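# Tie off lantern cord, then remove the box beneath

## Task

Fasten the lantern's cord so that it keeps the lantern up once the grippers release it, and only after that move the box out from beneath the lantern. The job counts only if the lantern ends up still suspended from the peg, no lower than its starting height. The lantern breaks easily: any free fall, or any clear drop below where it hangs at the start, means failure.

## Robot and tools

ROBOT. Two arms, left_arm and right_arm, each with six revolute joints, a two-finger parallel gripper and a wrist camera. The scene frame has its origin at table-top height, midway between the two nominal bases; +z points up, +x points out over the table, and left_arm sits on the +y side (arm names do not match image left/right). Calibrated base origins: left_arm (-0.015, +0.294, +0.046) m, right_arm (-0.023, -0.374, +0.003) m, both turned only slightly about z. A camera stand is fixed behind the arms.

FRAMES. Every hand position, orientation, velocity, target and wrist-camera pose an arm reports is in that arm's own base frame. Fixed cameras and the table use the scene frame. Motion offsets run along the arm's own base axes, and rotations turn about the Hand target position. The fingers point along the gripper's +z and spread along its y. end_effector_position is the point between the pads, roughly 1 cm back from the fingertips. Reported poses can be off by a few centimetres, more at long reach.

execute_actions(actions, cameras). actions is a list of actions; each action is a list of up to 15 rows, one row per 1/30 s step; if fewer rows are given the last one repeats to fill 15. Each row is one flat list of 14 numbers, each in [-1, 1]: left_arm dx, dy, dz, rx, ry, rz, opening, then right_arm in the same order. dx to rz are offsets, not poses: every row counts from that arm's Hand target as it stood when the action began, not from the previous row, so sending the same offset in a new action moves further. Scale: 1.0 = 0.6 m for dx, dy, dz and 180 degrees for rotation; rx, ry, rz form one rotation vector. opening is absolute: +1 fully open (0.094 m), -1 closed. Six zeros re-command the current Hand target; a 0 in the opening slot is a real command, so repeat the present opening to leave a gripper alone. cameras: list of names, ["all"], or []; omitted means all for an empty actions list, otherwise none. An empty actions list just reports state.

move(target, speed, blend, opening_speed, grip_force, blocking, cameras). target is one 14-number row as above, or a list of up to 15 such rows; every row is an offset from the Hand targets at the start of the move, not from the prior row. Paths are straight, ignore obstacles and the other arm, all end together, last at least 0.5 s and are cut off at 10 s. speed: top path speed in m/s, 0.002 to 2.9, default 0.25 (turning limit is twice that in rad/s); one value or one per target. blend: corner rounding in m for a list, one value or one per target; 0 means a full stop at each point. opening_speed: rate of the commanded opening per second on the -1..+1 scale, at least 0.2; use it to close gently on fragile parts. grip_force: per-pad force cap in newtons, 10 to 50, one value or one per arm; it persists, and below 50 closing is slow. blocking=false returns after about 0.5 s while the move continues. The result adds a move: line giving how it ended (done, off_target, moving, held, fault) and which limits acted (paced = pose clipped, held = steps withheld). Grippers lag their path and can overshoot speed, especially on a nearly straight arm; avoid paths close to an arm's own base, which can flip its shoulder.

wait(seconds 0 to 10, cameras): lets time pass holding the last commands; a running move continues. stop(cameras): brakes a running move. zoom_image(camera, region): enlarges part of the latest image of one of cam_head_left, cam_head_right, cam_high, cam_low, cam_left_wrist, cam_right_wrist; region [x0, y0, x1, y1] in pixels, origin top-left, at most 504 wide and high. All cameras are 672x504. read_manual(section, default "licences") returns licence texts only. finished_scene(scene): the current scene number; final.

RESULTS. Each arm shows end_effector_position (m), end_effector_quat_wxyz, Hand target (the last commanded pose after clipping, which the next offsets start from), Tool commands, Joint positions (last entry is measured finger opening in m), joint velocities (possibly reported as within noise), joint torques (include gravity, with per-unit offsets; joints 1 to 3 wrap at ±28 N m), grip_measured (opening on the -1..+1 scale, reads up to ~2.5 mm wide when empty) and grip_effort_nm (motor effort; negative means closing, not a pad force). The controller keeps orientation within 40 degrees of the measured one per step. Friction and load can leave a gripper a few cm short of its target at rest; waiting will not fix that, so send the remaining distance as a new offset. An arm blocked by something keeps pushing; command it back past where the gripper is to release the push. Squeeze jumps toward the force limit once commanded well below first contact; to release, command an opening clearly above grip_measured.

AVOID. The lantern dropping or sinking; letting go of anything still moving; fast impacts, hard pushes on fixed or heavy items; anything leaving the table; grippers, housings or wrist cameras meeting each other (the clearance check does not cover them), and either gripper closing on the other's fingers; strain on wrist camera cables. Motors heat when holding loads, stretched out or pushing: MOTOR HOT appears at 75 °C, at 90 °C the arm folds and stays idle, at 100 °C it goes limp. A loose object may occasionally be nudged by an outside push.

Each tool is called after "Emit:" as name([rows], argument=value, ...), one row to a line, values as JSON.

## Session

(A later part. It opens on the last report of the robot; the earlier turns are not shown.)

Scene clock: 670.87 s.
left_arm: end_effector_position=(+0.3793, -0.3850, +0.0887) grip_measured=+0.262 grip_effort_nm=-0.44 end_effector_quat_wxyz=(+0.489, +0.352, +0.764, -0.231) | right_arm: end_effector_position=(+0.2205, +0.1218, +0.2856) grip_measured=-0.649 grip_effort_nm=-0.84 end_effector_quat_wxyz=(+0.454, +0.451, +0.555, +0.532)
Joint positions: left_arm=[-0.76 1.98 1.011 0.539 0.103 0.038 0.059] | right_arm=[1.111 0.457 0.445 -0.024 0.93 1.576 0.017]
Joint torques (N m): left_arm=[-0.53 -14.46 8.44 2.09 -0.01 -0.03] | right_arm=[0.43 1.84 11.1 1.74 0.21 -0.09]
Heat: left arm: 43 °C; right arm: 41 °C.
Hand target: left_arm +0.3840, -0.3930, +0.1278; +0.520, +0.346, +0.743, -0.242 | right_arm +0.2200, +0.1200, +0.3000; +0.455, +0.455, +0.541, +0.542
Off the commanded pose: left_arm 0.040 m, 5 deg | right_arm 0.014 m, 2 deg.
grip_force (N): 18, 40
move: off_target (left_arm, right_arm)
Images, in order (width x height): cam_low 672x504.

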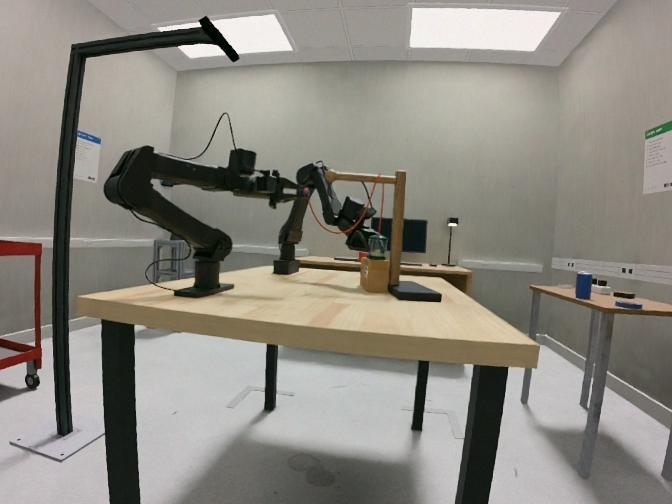

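Emit:
move(target=[0, 0, 0.02, 0, 0, 0, -0.1, 0, 0, 0, 0, 0, 0, -0.75], speed=0.06, cameras=["cam_low"])

Emit:
zoom_image(camera="cam_low", region=[280, 140, 460, 320])

Scene clock: 705.60 s.
left_arm: end_effector_position=(+0.3766, -0.3823, +0.0905) grip_measured=+0.262 grip_effort_nm=-0.43 end_effector_quat_wxyz=(+0.476, +0.355, +0.772, -0.227) | right_arm: end_effector_position=(+0.2205, +0.1218, +0.2856) grip_measured=-0.649 grip_effort_nm=-0.84 end_effector_quat_wxyz=(+0.454, +0.451, +0.555, +0.532)
Joint positions: left_arm=[-0.76 1.955 1.021 0.472 0.103 0.038 0.059] | right_arm=[1.111 0.457 0.445 -0.024 0.93 1.576 0.017]
Joint torques (N m): left_arm=[-0.49 -14.83 8.92 2.33 0.01 -0.04] | right_arm=[0.44 1.92 11.12 1.76 0.2 -0.08]
Heat: left arm: 58 °C; right arm: 41 °C.
Hand target: left_arm +0.3841, -0.3930, +0.1400; +0.520, +0.346, +0.743, -0.242 | right_arm +0.2200, +0.1200, +0.3000; +0.455, +0.455, +0.541, +0.542
Off the commanded pose: left_arm 0.051 m, 6 deg | right_arm 0.014 m, 2 deg.
grip_force (N): 18, 40
move: off_target (left_arm, right_arm)
Images, in order (width x height): cam_low 672x504.

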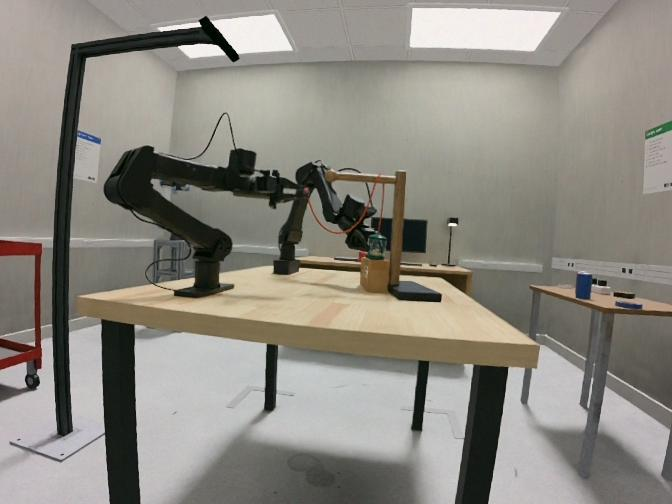

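Scaled by 2.800 from the camera's 672x504 image, which has a finer 960x720 frame.

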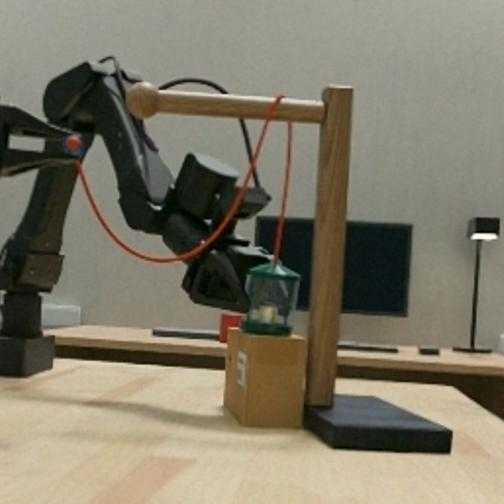

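Emit:
move(target=[0, 0, 0.03, 0, 0, 0, -0.1, 0, 0, 0, 0, 0, 0, -0.75], speed=0.12, cameras=["cam_low"])

Emit:
zoom_image(camera="cam_low", region=[280, 140, 460, 320])

Scene clock: 741.77 s.
left_arm: end_effector_position=(+0.3765, -0.3823, +0.1069) grip_measured=+0.262 grip_effort_nm=-0.43 end_effector_quat_wxyz=(+0.473, +0.356, +0.774, -0.225) | right_arm: end_effector_position=(+0.2205, +0.1218, +0.2856) grip_measured=-0.649 grip_effort_nm=-0.84 end_effector_quat_wxyz=(+0.454, +0.451, +0.555, +0.532)
Joint positions: left_arm=[-0.76 1.914 1.052 0.39 0.103 0.038 0.059] | right_arm=[1.111 0.457 0.445 -0.024 0.93 1.576 0.017]
Joint torques (N m): left_arm=[-0.53 -14.53 9.16 2.44 -0.01 -0.04] | right_arm=[0.4 1.85 11.1 1.76 0.19 -0.08]
Heat: left arm: 58 °C; right arm: 42 °C.
Hand target: left_arm +0.3840, -0.3930, +0.1579; +0.520, +0.346, +0.743, -0.242 | right_arm +0.2200, +0.1200, +0.3000; +0.455, +0.455, +0.541, +0.542
Off the commanded pose: left_arm 0.053 m, 7 deg | right_arm 0.014 m, 2 deg.
grip_force (N): 18, 40
move: off_target (left_arm, right_arm)
Images, in order (width x height): cam_low 672x504.

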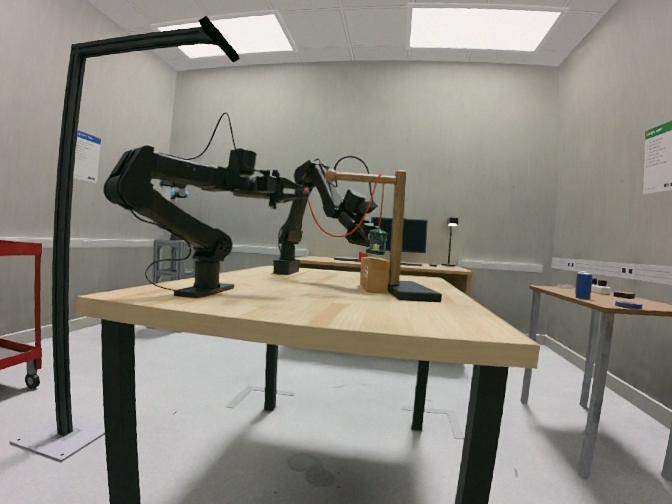

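Scaled by 2.800 from the camera's 672x504 image, which has a finer 960x720 frame.

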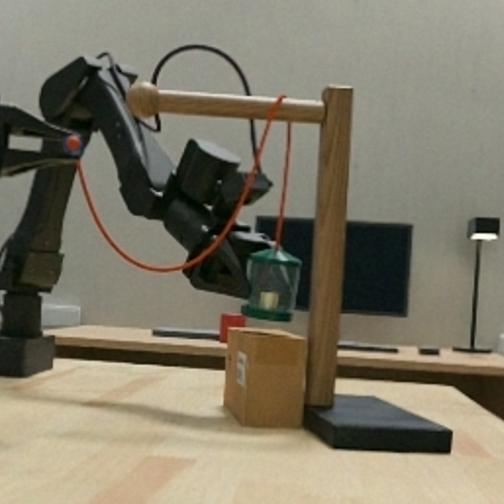

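Emit:
execute_actions(actions=[], cameras=["cam_head_left", "cam_high"])

Emit:
zoom_image(camera="cam_head_left", region=[270, 50, 510, 230])

Emit:
zoom_image(camera="cam_high", region=[220, 100, 460, 280])

Scene clock: 757.20 s.
left_arm: end_effector_position=(+0.3765, -0.3822, +0.1068) grip_measured=+0.262 grip_effort_nm=-0.44 end_effector_quat_wxyz=(+0.472, +0.356, +0.774, -0.225) | right_arm: end_effector_position=(+0.2205, +0.1218, +0.2856) grip_measured=-0.649 grip_effort_nm=-0.84 end_effector_quat_wxyz=(+0.454, +0.451, +0.555, +0.532)
Joint positions: left_arm=[-0.76 1.914 1.052 0.39 0.103 0.038 0.059] | right_arm=[1.111 0.457 0.445 -0.024 0.93 1.576 0.017]
Joint velocities: within noise
Joint torques (N m): left_arm=[-0.53 -14.54 9.14 2.45 0 -0.05] | right_arm=[0.36 1.92 11.08 1.77 0.2 -0.07]
Heat: left arm: 56 °C; right arm: 42 °C.
Hand target: left_arm +0.3840, -0.3930, +0.1579; +0.520, +0.346, +0.743, -0.242 | right_arm +0.2200, +0.1200, +0.3000; +0.455, +0.455, +0.541, +0.542
Tool commands: left_gripper/opening=-0.1 right_gripper/opening=-0.75
Off the commanded pose: left_arm 0.053 m, 7 deg | right_arm 0.014 m, 2 deg.
grip_force (N): 18, 40
Images, in order (width x height): cam_head_left 672x504, cam_high 672x504.

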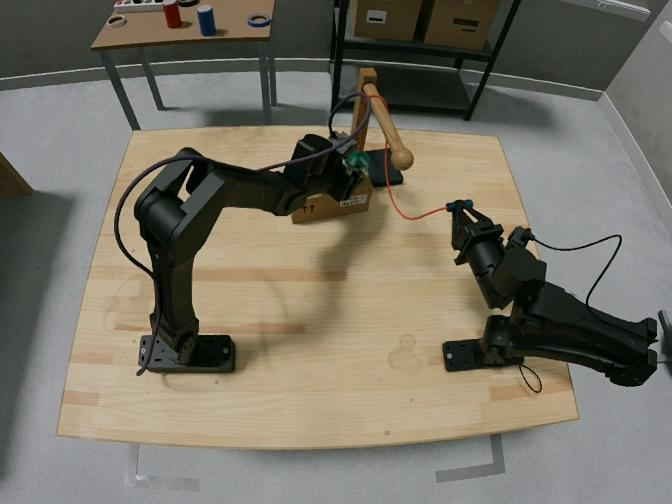

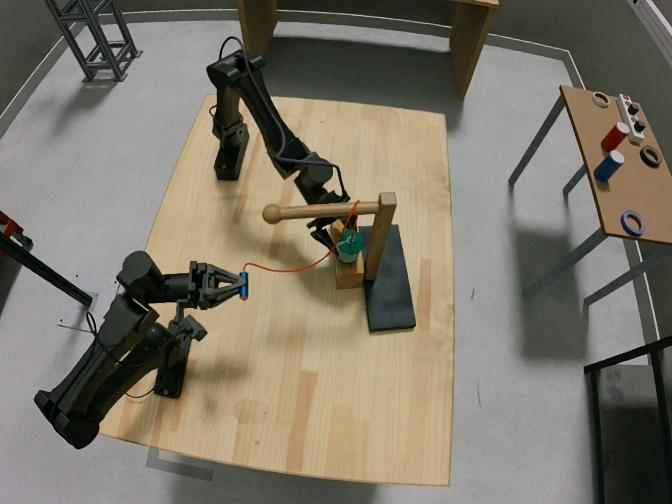

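Scaled by 2.100 from the camera's 672x504 image, which has a finer 960x720 frame.

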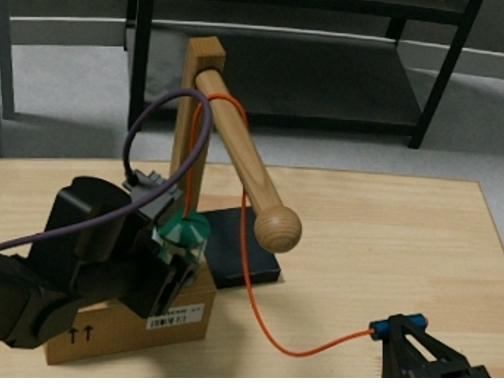

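Scaled by 2.100 from the camera's 672x504 image, which has a finer 960x720 frame.

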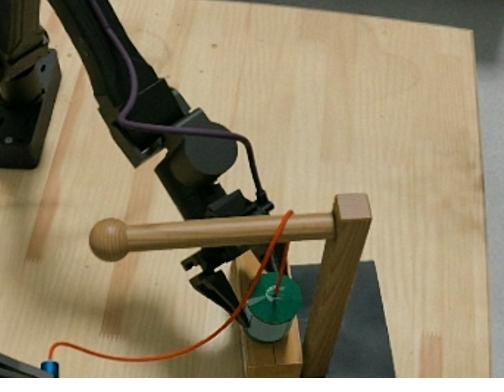

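Emit:
move(target=[0, 0, 0.02, 0, 0, 0, -0.1, 0, 0, 0.02, 0, 0, 0, -0.75], speed=0.08, cameras=["cam_low", "cam_high", "cam_head_left"])

Emit:
zoom_image(camera="cam_low", region=[280, 140, 460, 320])

Scene clock: 826.37 s.
left_arm: end_effector_position=(+0.3766, -0.3823, +0.1165) grip_measured=+0.262 grip_effort_nm=-0.43 end_effector_quat_wxyz=(+0.471, +0.356, +0.775, -0.225) | right_arm: end_effector_position=(+0.2207, +0.1222, +0.3030) grip_measured=-0.649 grip_effort_nm=-0.84 end_effector_quat_wxyz=(+0.452, +0.454, +0.544, +0.542)
Joint positions: left_arm=[-0.76 1.892 1.073 0.342 0.103 0.038 0.059] | right_arm=[1.111 0.477 0.495 -0.024 0.931 1.576 0.017]
Joint torques (N m): left_arm=[-0.5 -14.61 9.48 2.46 0 -0.05] | right_arm=[0.35 1.76 11.07 1.43 0.18 -0.08]
Heat: left arm: 57 °C; right arm: 43 °C.
Hand target: left_arm +0.3841, -0.3930, +0.1699; +0.520, +0.346, +0.743, -0.242 | right_arm +0.2200, +0.1200, +0.3120; +0.455, +0.455, +0.541, +0.542
Off the commanded pose: left_arm 0.055 m, 7 deg | right_arm 0.009 m, 0 deg.
grip_force (N): 18, 40
move: off_target (left_arm)
Images, in order (width x height): cam_head_left 672x504, cam_high 672x504, cam_low 672x504.

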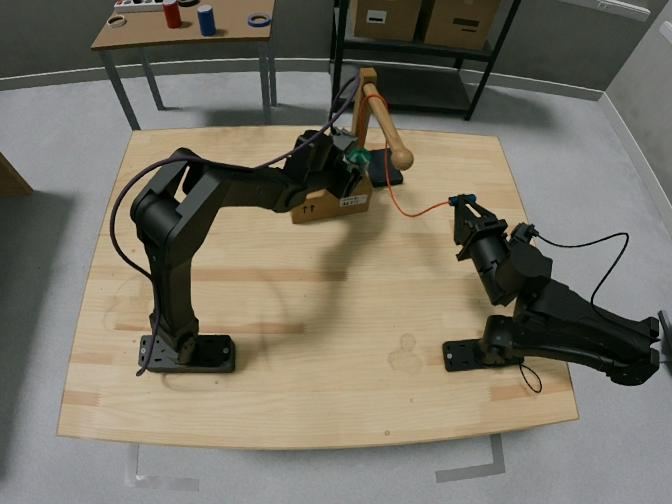

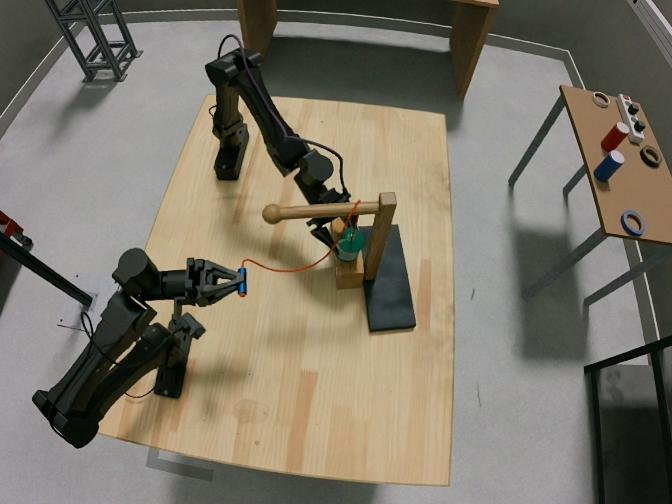

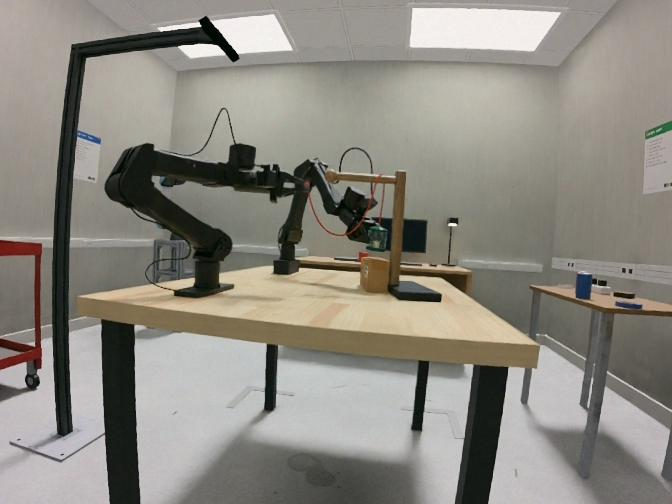

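Scaled by 2.800 from the camera's 672x504 image, which has a finer 960x720 frame.

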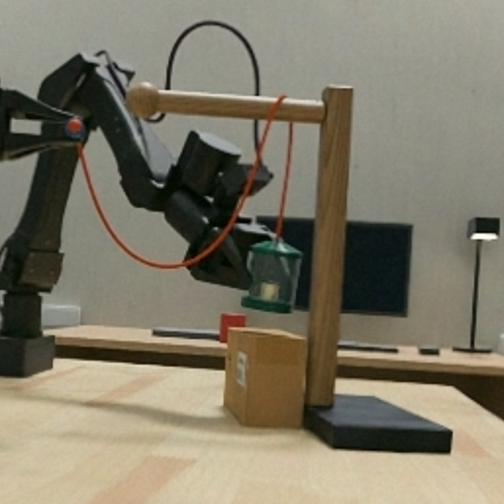

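Emit:
execute_actions(actions=[], cameras=["cam_right_wrist", "cam_head_right"])

Emit:
zoom_image(camera="cam_head_right", region=[250, 50, 490, 230])

Scene clock: 879.23 s.
left_arm: end_effector_position=(+0.3765, -0.3822, +0.1163) grip_measured=+0.262 grip_effort_nm=-0.44 end_effector_quat_wxyz=(+0.470, +0.356, +0.776, -0.224) | right_arm: end_effector_position=(+0.2207, +0.1222, +0.3030) grip_measured=-0.649 grip_effort_nm=-0.84 end_effector_quat_wxyz=(+0.452, +0.454, +0.544, +0.542)
Joint positions: left_arm=[-0.76 1.892 1.073 0.341 0.103 0.038 0.059] | right_arm=[1.111 0.477 0.495 -0.024 0.931 1.576 0.017]
Joint velocities: within noise
Joint torques (N m): left_arm=[-0.61 -14.64 9.47 2.45 0 -0.03] | right_arm=[0.29 1.91 11.1 1.45 0.18 -0.09]
Heat: left arm: 55 °C; right arm: 43 °C.
Hand target: left_arm +0.3841, -0.3930, +0.1699; +0.520, +0.346, +0.743, -0.242 | right_arm +0.2200, +0.1200, +0.3120; +0.455, +0.455, +0.541, +0.542
Tool commands: left_gripper/opening=-0.1 right_gripper/opening=-0.75
Off the commanded pose: left_arm 0.055 m, 7 deg | right_arm 0.009 m, 0 deg.
grip_force (N): 18, 40
Images, in order (width x height): cam_head_right 672x504, cam_right_wrist 672x504.

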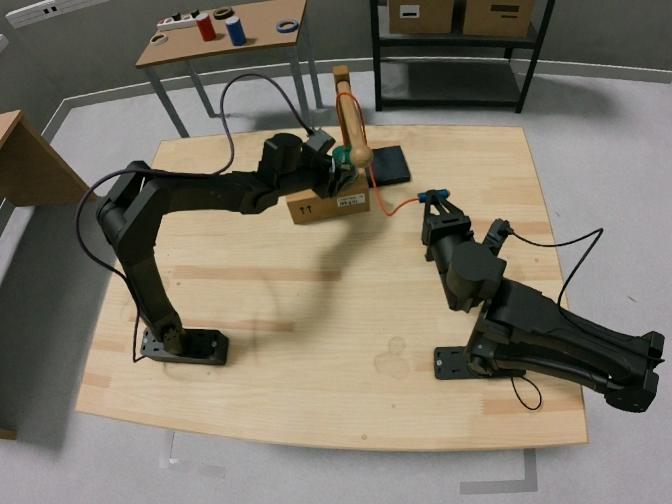

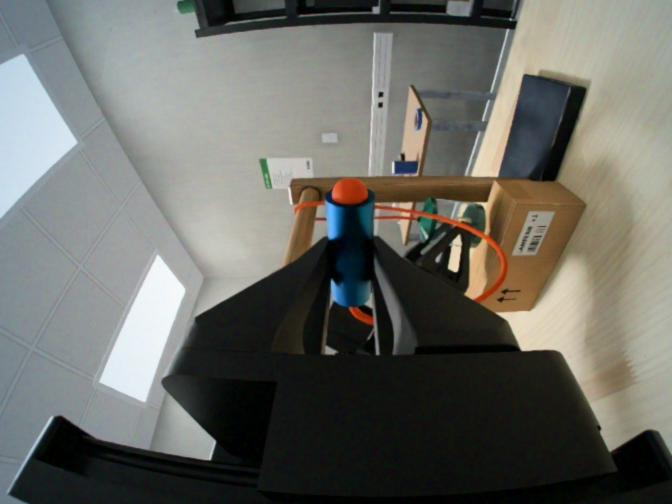

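Scaled by 2.100 from the camera's 672x504 image, which has a finer 960x720 frame.

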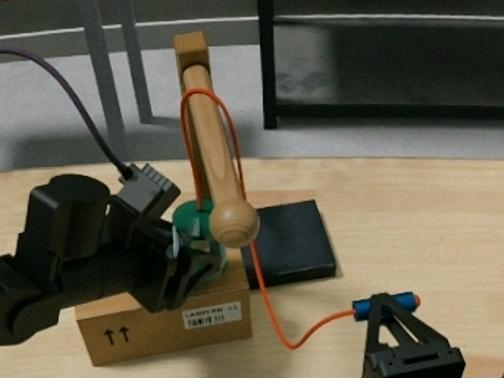

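Emit:
move(target=[0, 0, 0, 0, 0, 0, -0.1, 0, 0, 0, 0, 0, 0.1389, -0.75], speed=0.3, cameras=["cam_right_wrist"])

Scene clock: 907.67 s.
left_arm: end_effector_position=(+0.3765, -0.3822, +0.1163) grip_measured=+0.262 grip_effort_nm=-0.44 end_effector_quat_wxyz=(+0.470, +0.356, +0.776, -0.224) | right_arm: end_effector_position=(+0.2220, +0.1205, +0.2941) grip_measured=-0.649 grip_effort_nm=-0.84 end_effector_quat_wxyz=(+0.315, +0.340, +0.635, +0.618)
Joint positions: left_arm=[-0.76 1.892 1.073 0.341 0.103 0.038 0.059] | right_arm=[0.219 0.35 0.495 -0.186 -0.388 1.576 0.017]
Joint torques (N m): left_arm=[-0.58 -14.52 9.47 2.45 0.01 -0.04] | right_arm=[-0.53 2.33 11.26 2 -0.06 -0.07]
Heat: left arm: 56 °C; right arm: 44 °C.
Hand target: left_arm +0.3841, -0.3930, +0.1699; +0.520, +0.346, +0.743, -0.242 | right_arm +0.2200, +0.1200, +0.3119; +0.327, +0.327, +0.627, +0.627
Off the commanded pose: left_arm 0.055 m, 7 deg | right_arm 0.018 m, 3 deg.
grip_force (N): 18, 40
move: off_target (left_arm, right_arm)
Images, in order (width x height): cam_right_wrist 672x504.

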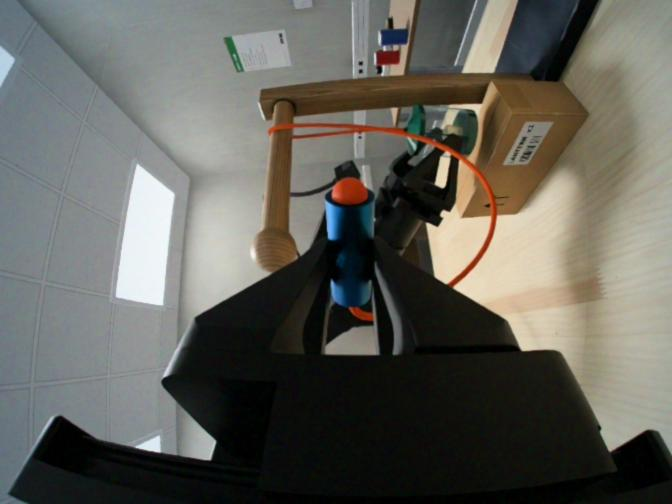

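Emit:
move([
  [0, 0, 0, 0, 0, 0, -0.1, -0.025, 0.0333, -0.02, 0, 0, 0, -0.75],
  [0, 0, 0, 0, 0, 0, -0.1, -0.025, 0.175, -0.045, 0, 0, 0, -0.75],
], speed=0.2, blend=[0.03, 0], cameras=["cam_right_wrist", "cam_low"])

Emit:
zoom_image(camera="cam_low", region=[280, 140, 460, 320])

Scene clock: 941.10 s.
left_arm: end_effector_position=(+0.3765, -0.3822, +0.1163) grip_measured=+0.262 grip_effort_nm=-0.43 end_effector_quat_wxyz=(+0.470, +0.356, +0.776, -0.224) | right_arm: end_effector_position=(+0.2052, +0.2253, +0.2881) grip_measured=-0.649 grip_effort_nm=-0.84 end_effector_quat_wxyz=(+0.320, +0.330, +0.626, +0.630)
Joint positions: left_arm=[-0.76 1.892 1.073 0.341 0.103 0.038 0.059] | right_arm=[1.117 0.662 0.453 0.207 0.501 1.586 0.017]
Joint torques (N m): left_arm=[-0.54 -14.63 9.46 2.48 -0.01 -0.05] | right_arm=[0.49 0.01 7.34 2.03 0.16 -0.17]
Heat: left arm: 57 °C; right arm: 44 °C.
Hand target: left_arm +0.3841, -0.3930, +0.1699; +0.520, +0.346, +0.743, -0.242 | right_arm +0.2050, +0.2250, +0.2850; +0.327, +0.327, +0.627, +0.627
Off the commanded pose: left_arm 0.055 m, 7 deg | right_arm 0.003 m, 1 deg.
grip_force (N): 18, 40
move: off_target (left_arm); blend cut to 0.0137 m at target 1
Images, in order (width x height): cam_low 672x504, cam_right_wrist 672x504.

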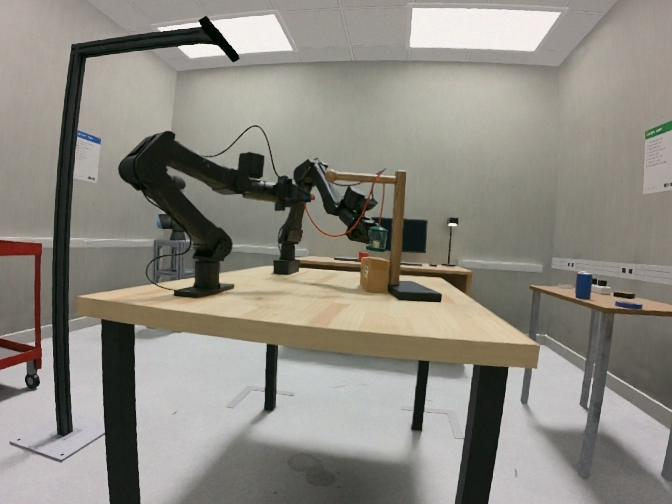

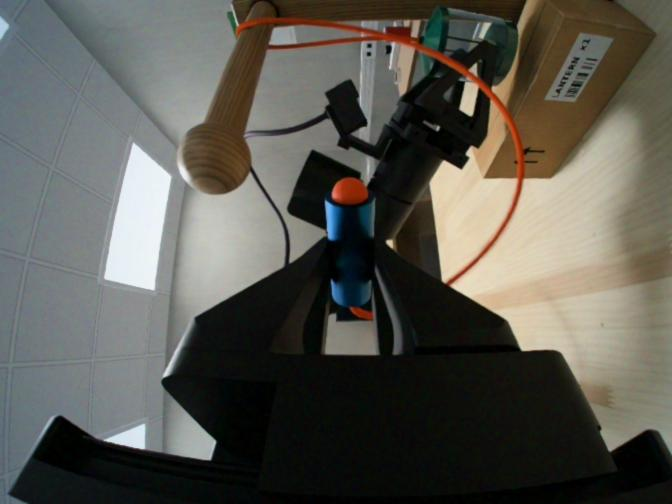

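Scaled by 2.800 from the camera's 672x504 image, which has a finer 960x720 frame.

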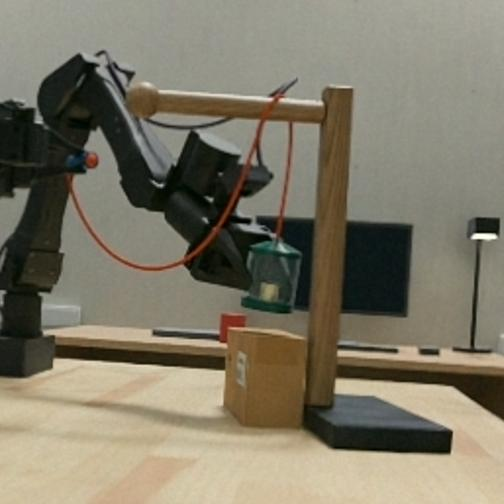

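Emit:
move([
  [0, 0, 0, 0, 0, 0, -0.1, 0, 0.1217, 0.125, 0, 0, 0, -0.75],
  [0, 0, 0, 0, 0, 0, -0.1, 0, 0.0617, 0.3333, 0, 0, 0, -0.75],
], speed=0.2, blend=[0.03, 0], cameras=["cam_right_wrist", "cam_low", "cam_high"])

Emit:
zoom_image(camera="cam_low", region=[280, 140, 460, 320])

Scene clock: 974.90 s.
left_arm: end_effector_position=(+0.3765, -0.3822, +0.1163) grip_measured=+0.262 grip_effort_nm=-0.43 end_effector_quat_wxyz=(+0.470, +0.356, +0.776, -0.224) | right_arm: end_effector_position=(+0.2050, +0.2656, +0.4768) grip_measured=-0.649 grip_effort_nm=-0.84 end_effector_quat_wxyz=(+0.326, +0.327, +0.630, +0.624)
Joint positions: left_arm=[-0.76 1.892 1.073 0.341 0.103 0.038 0.059] | right_arm=[1.226 1.042 1.354 -0.321 0.615 1.573 0.017]
Joint torques (N m): left_arm=[-0.61 -14.63 9.4 2.45 0 -0.04] | right_arm=[-0.59 -1.76 10.17 1.65 -0.01 -0.05]
Heat: left arm: 59 °C; right arm: 39 °C.
Hand target: left_arm +0.3841, -0.3930, +0.1699; +0.520, +0.346, +0.743, -0.242 | right_arm +0.2050, +0.2620, +0.4850; +0.327, +0.327, +0.627, +0.627
Off the commanded pose: left_arm 0.055 m, 7 deg | right_arm 0.009 m, 1 deg.
grip_force (N): 18, 40
move: off_target (left_arm)
Images, in order (width x height): cam_high 672x504, cam_low 672x504, cam_right_wrist 672x504.

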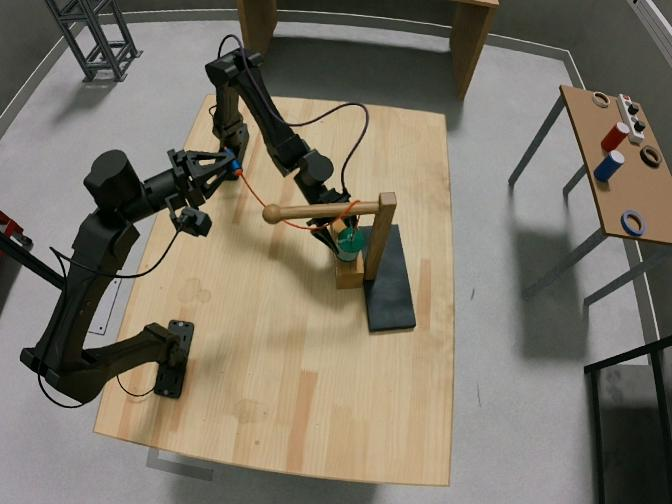

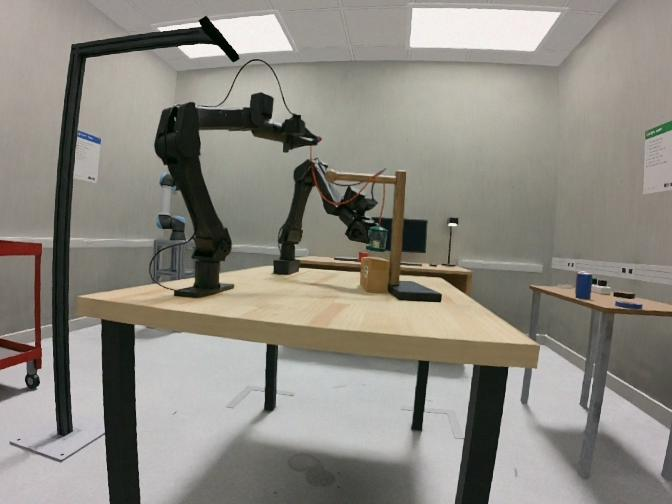

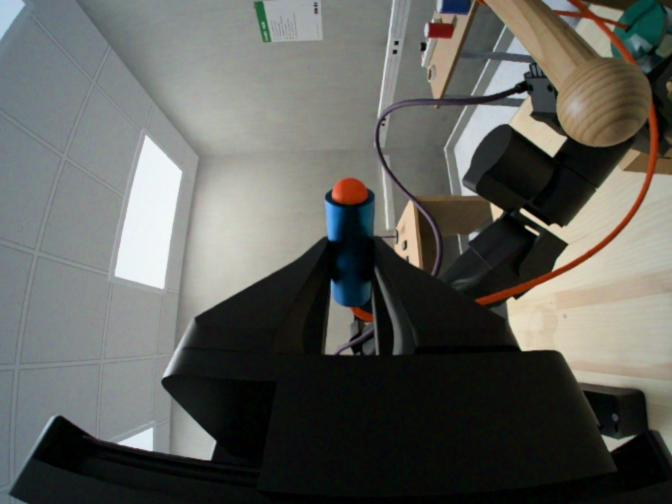

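Scaled by 2.800 from the camera's 672x504 image, which has a finer 960x720 frame.

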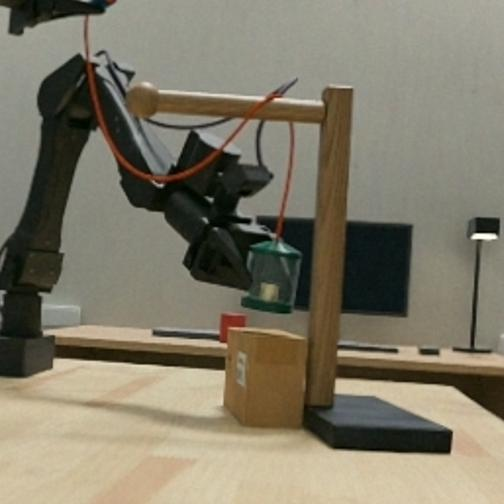

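Emit:
move(target=[0, 0, 0, 0, 0, 0, -0.1, 0.2333, -0.02, 0.0083, 0, 0, 0, -0.75], speed=0.18, cameras=["cam_low", "cam_high"])

Emit:
zoom_image(camera="cam_low", region=[280, 120, 460, 300])

Emit:
zoom_image(camera="cam_high", region=[220, 100, 460, 280])

Scene clock: 1003.97 s.
left_arm: end_effector_position=(+0.3765, -0.3822, +0.1163) grip_measured=+0.262 grip_effort_nm=-0.43 end_effector_quat_wxyz=(+0.470, +0.356, +0.776, -0.224) | right_arm: end_effector_position=(+0.3455, +0.2509, +0.4712) grip_measured=-0.649 grip_effort_nm=-0.84 end_effector_quat_wxyz=(+0.320, +0.336, +0.641, +0.612)
Joint positions: left_arm=[-0.76 1.892 1.073 0.341 0.103 0.038 0.059] | right_arm=[0.64 1.301 1.511 -0.257 0.033 1.573 0.017]
Joint torques (N m): left_arm=[-0.53 -14.65 9.44 2.46 0 -0.05] | right_arm=[-0.32 -4.22 11.19 2.15 0.02 -0.04]
Heat: left arm: 59 °C; right arm: 42 °C.
Hand target: left_arm +0.3841, -0.3930, +0.1699; +0.520, +0.346, +0.743, -0.242 | right_arm +0.3450, +0.2500, +0.4900; +0.327, +0.327, +0.627, +0.627
Off the commanded pose: left_arm 0.055 m, 7 deg | right_arm 0.019 m, 3 deg.
grip_force (N): 18, 40
move: off_target (left_arm, right_arm)
Images, in order (width x height): cam_high 672x504, cam_low 672x504.

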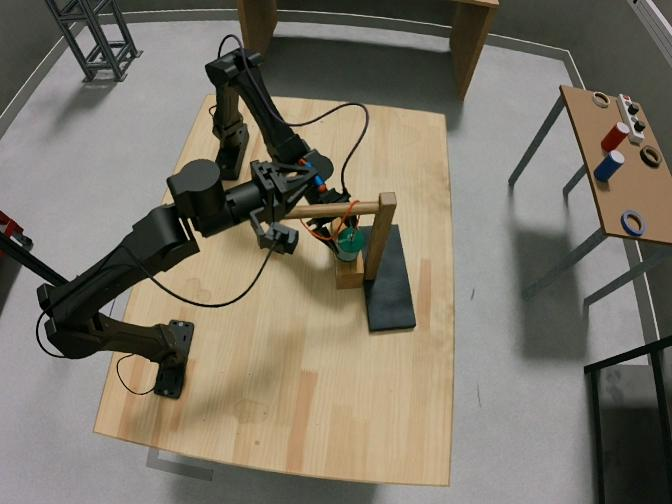

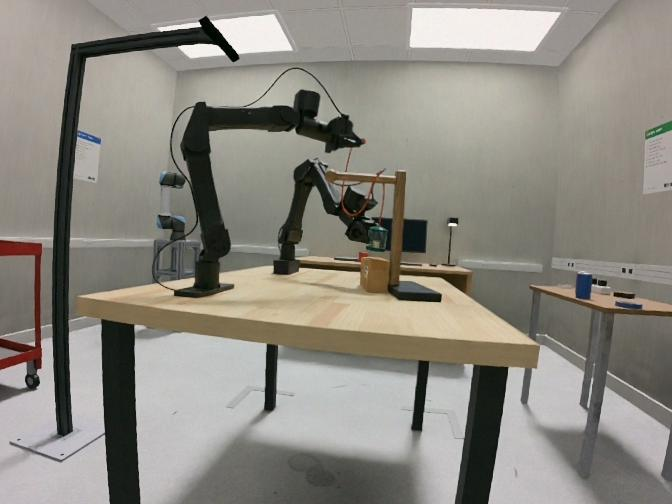

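Scaled by 2.800 from the camera's 672x504 image, which has a finer 960x720 frame.

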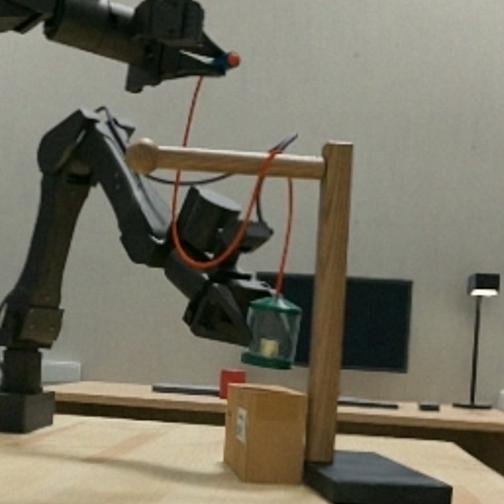

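Scaled by 2.100 from the camera's 672x504 image, which has a finer 960x720 frame.

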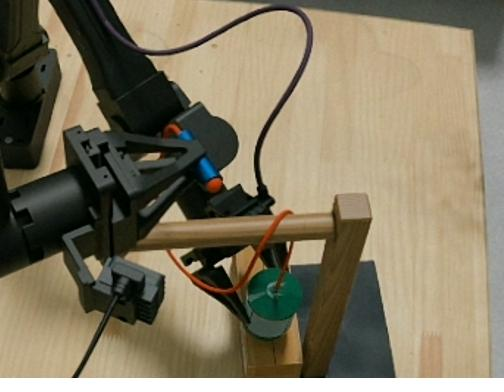

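Emit:
move([
  [0, 0, 0, 0, 0, 0, -0.1, 0.0167, -0.2, -0.05, 0, 0, 0, -0.75],
  [0, 0, 0, 0, 0, 0, -0.1, 0.0333, -0.4167, -0.2167, 0, 0, 0, -0.75],
], speed=0.2, blend=[0.03, 0], cameras=["cam_low", "cam_high", "cam_right_wrist"])

Emit:
zoom_image(camera="cam_low", region=[280, 120, 460, 300])

Emit:
zoom_image(camera="cam_high", region=[220, 130, 460, 310])

Scene clock: 1020.90 s.
left_arm: end_effector_position=(+0.3765, -0.3822, +0.1163) grip_measured=+0.262 grip_effort_nm=-0.44 end_effector_quat_wxyz=(+0.470, +0.356, +0.776, -0.224) | right_arm: end_effector_position=(+0.3653, -0.0002, +0.3620) grip_measured=-0.649 grip_effort_nm=-0.84 end_effector_quat_wxyz=(+0.325, +0.333, +0.626, +0.626)
Joint positions: left_arm=[-0.76 1.892 1.073 0.341 0.103 0.038 0.059] | right_arm=[-0.446 1.171 0.938 0.223 -1.049 1.571 0.017]
Joint torques (N m): left_arm=[-0.51 -14.63 9.44 2.46 -0.01 -0.05] | right_arm=[-0.21 -3.54 7.24 1.78 -0.08 -0.01]
Heat: left arm: 60 °C; right arm: 43 °C.
Hand target: left_arm +0.3841, -0.3930, +0.1699; +0.520, +0.346, +0.743, -0.242 | right_arm +0.3650, -0.0001, +0.3599; +0.327, +0.327, +0.627, +0.627
Off the commanded pose: left_arm 0.055 m, 7 deg | right_arm 0.002 m, 1 deg.
grip_force (N): 18, 40
move: off_target (left_arm)
Images, in order (width x height): cam_high 672x504, cam_low 672x504, cam_right_wrist 672x504.

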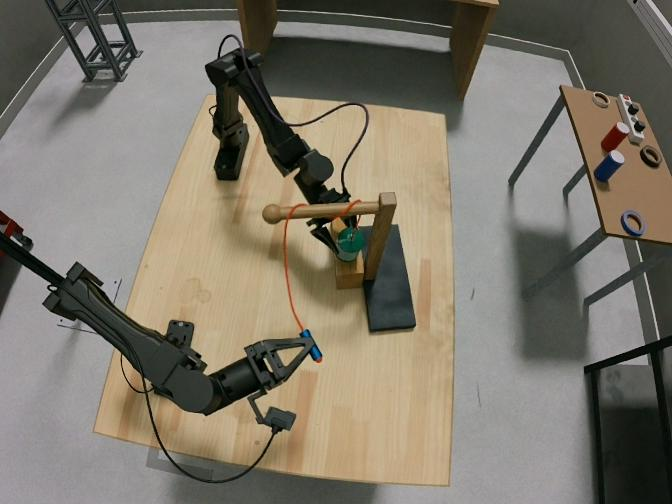

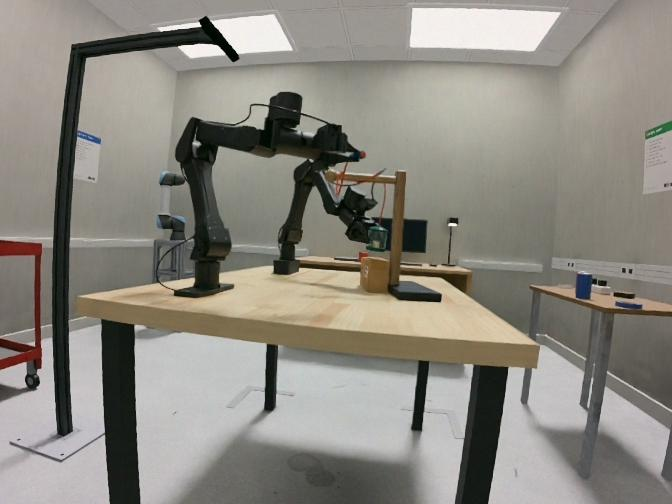

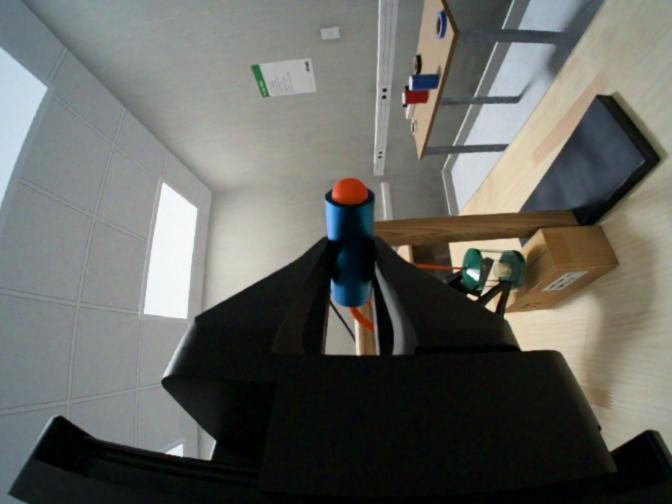

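Scaled by 2.800 from the camera's 672x504 image, which has a finer 960x720 frame.

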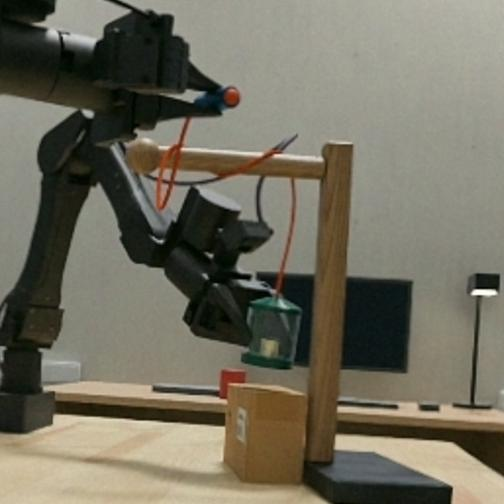

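Scaled by 2.100 from the camera's 672x504 image, which has a finer 960x720 frame.

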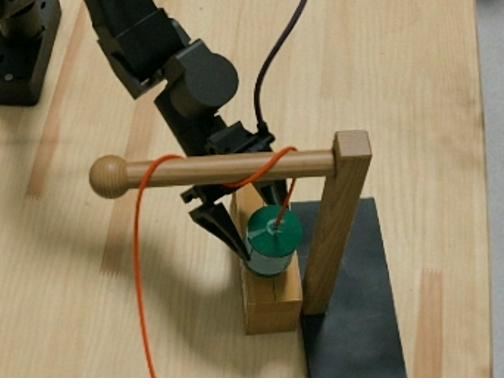

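Emit:
move(target=[0, 0, 0, 0, 0, 0, -0.1, 0.0583, -0.15, -0.05, 0, 0, 0, -0.75], speed=0.15, cameras=["cam_low", "cam_high"])

Emit:
zoom_image(camera="cam_high", region=[220, 130, 460, 310])

Emit:
zoom_image(camera="cam_low", region=[310, 140, 430, 260])

Scene clock: 1041.07 s.
left_arm: end_effector_position=(+0.3765, -0.3822, +0.1163) grip_measured=+0.262 grip_effort_nm=-0.43 end_effector_quat_wxyz=(+0.470, +0.356, +0.776, -0.224) | right_arm: end_effector_position=(+0.3978, -0.0880, +0.3181) grip_measured=-0.649 grip_effort_nm=-0.84 end_effector_quat_wxyz=(+0.313, +0.345, +0.623, +0.628)
Joint positions: left_arm=[-0.76 1.892 1.073 0.341 0.103 0.038 0.059] | right_arm=[-0.655 1.486 1.016 0.421 -1.257 1.569 0.017]
Joint torques (N m): left_arm=[-0.49 -14.68 9.46 2.46 -0.01 -0.05] | right_arm=[-0.25 -5.74 11.25 1.67 -0.12 0.01]
Heat: left arm: 61 °C; right arm: 41 °C.
Hand target: left_arm +0.3841, -0.3930, +0.1699; +0.520, +0.346, +0.743, -0.242 | right_arm +0.4000, -0.0900, +0.3300; +0.327, +0.327, +0.627, +0.627
Off the commanded pose: left_arm 0.055 m, 7 deg | right_arm 0.012 m, 3 deg.
grip_force (N): 18, 40
move: off_target (left_arm, right_arm)
Images, in order (width x height): cam_high 672x504, cam_low 672x504.

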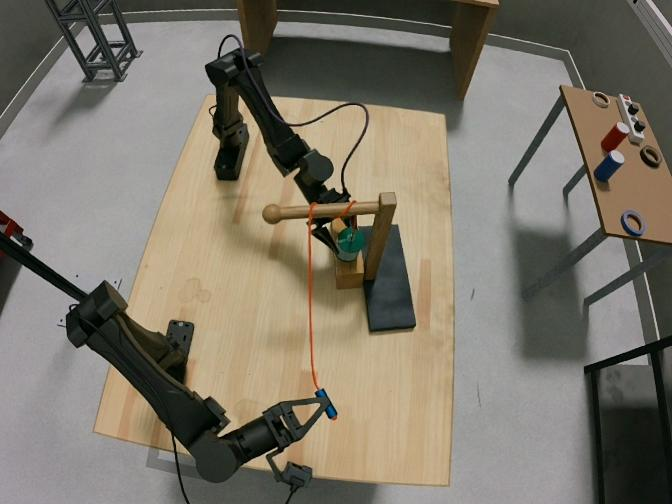

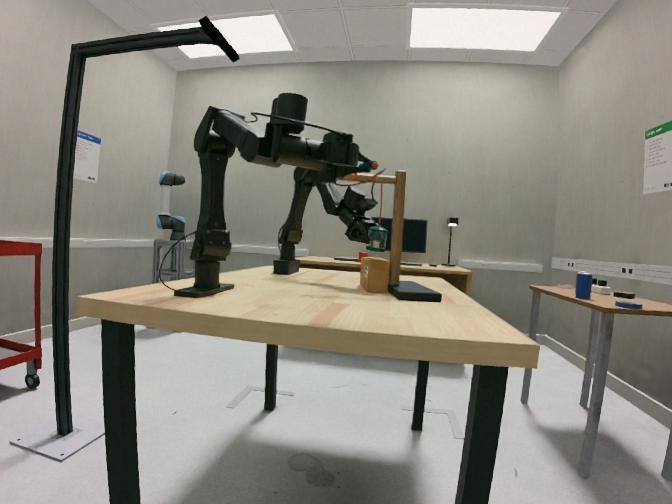

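Scaled by 2.100 from the camera's 672x504 image, which has a finer 960x720 frame.

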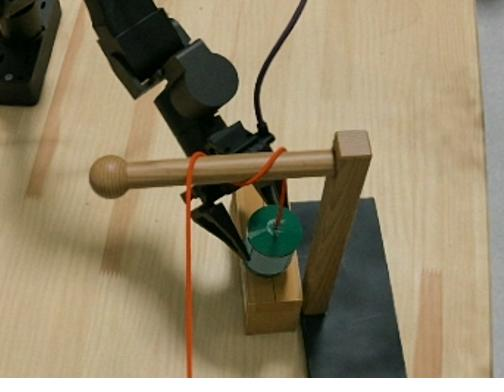

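Scaled by 4.200 from the camera's 672x504 image, which has a finer 960x720 frame.

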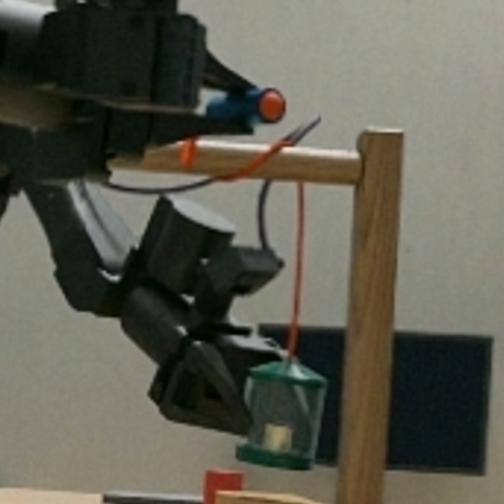

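Emit:
move([
  [0,0,0,0,0,0,-0.1,-0.25,0.35,-0.05,0,0,0,-0.75],
  [0,0,0,0,0,0,-0.1,-0.325,0.525,-0.075,0,0,0,-0.75],
  [0,0,0,0,0,0,-0.1,-0.325,0.6467,0.05,0,0,0,-0.75],
  [0,0,0,0,0,0,-0.1,-0.325,0.5867,0.2583,0,0,0,-0.75],
  [0,0,0,0,0,0,-0.1,-0.0917,0.5667,0.2667,0,0,0,-0.75],
], speed=0.2, blend=[0.04, 0.03, 0.03, 0.03, 0], cameras=["cam_low", "cam_high"])

Emit:
zoom_image(camera="cam_low", region=[310, 120, 430, 240])

Emit:
zoom_image(camera="cam_high", region=[220, 130, 460, 310])

Scene clock: 1086.50 s.
left_arm: end_effector_position=(+0.3765, -0.3822, +0.1163) grip_measured=+0.262 grip_effort_nm=-0.43 end_effector_quat_wxyz=(+0.470, +0.356, +0.776, -0.224) | right_arm: end_effector_position=(+0.3453, +0.2510, +0.4721) grip_measured=-0.649 grip_effort_nm=-0.84 end_effector_quat_wxyz=(+0.320, +0.335, +0.640, +0.613)
Joint positions: left_arm=[-0.76 1.892 1.073 0.341 0.103 0.038 0.059] | right_arm=[0.64 1.301 1.512 -0.255 0.033 1.574 0.017]
Joint torques (N m): left_arm=[-0.53 -14.63 9.46 2.47 0 -0.06] | right_arm=[-0.39 -4.29 11.06 2.12 -0.02 -0.06]
Heat: left arm: 62 °C; right arm: 43 °C.
Hand target: left_arm +0.3841, -0.3930, +0.1699; +0.520, +0.346, +0.743, -0.242 | right_arm +0.3448, +0.2501, +0.4901; +0.327, +0.326, +0.627, +0.627
Off the commanded pose: left_arm 0.055 m, 7 deg | right_arm 0.018 m, 3 deg.
grip_force (N): 18, 40
move: off_target (left_arm, right_arm)
Images, in order (width x height): cam_high 672x504, cam_low 672x504.

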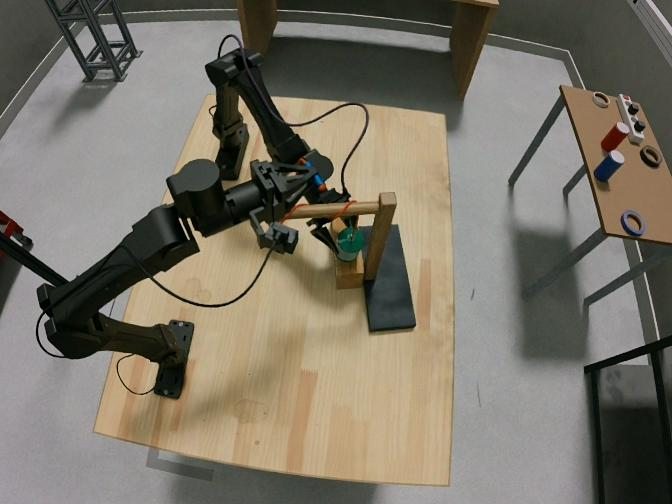

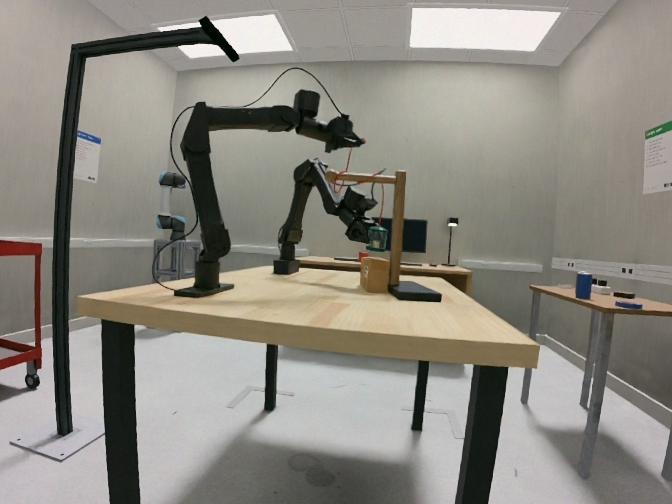

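Scaled by 4.200 from the camera's 672x504 image, which has a finer 960x720 frame.

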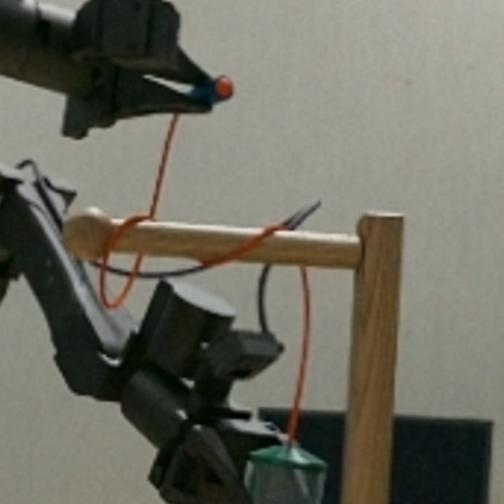

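Scaled by 2.100 from the camera's 672x504 image, which has a finer 960x720 frame.

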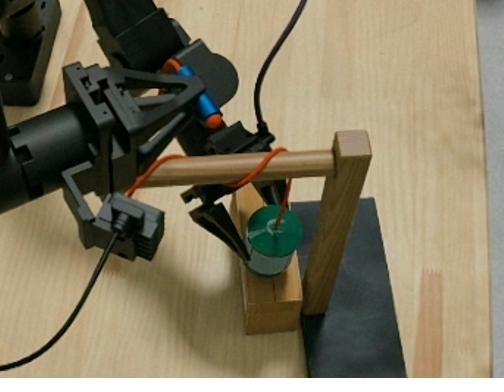

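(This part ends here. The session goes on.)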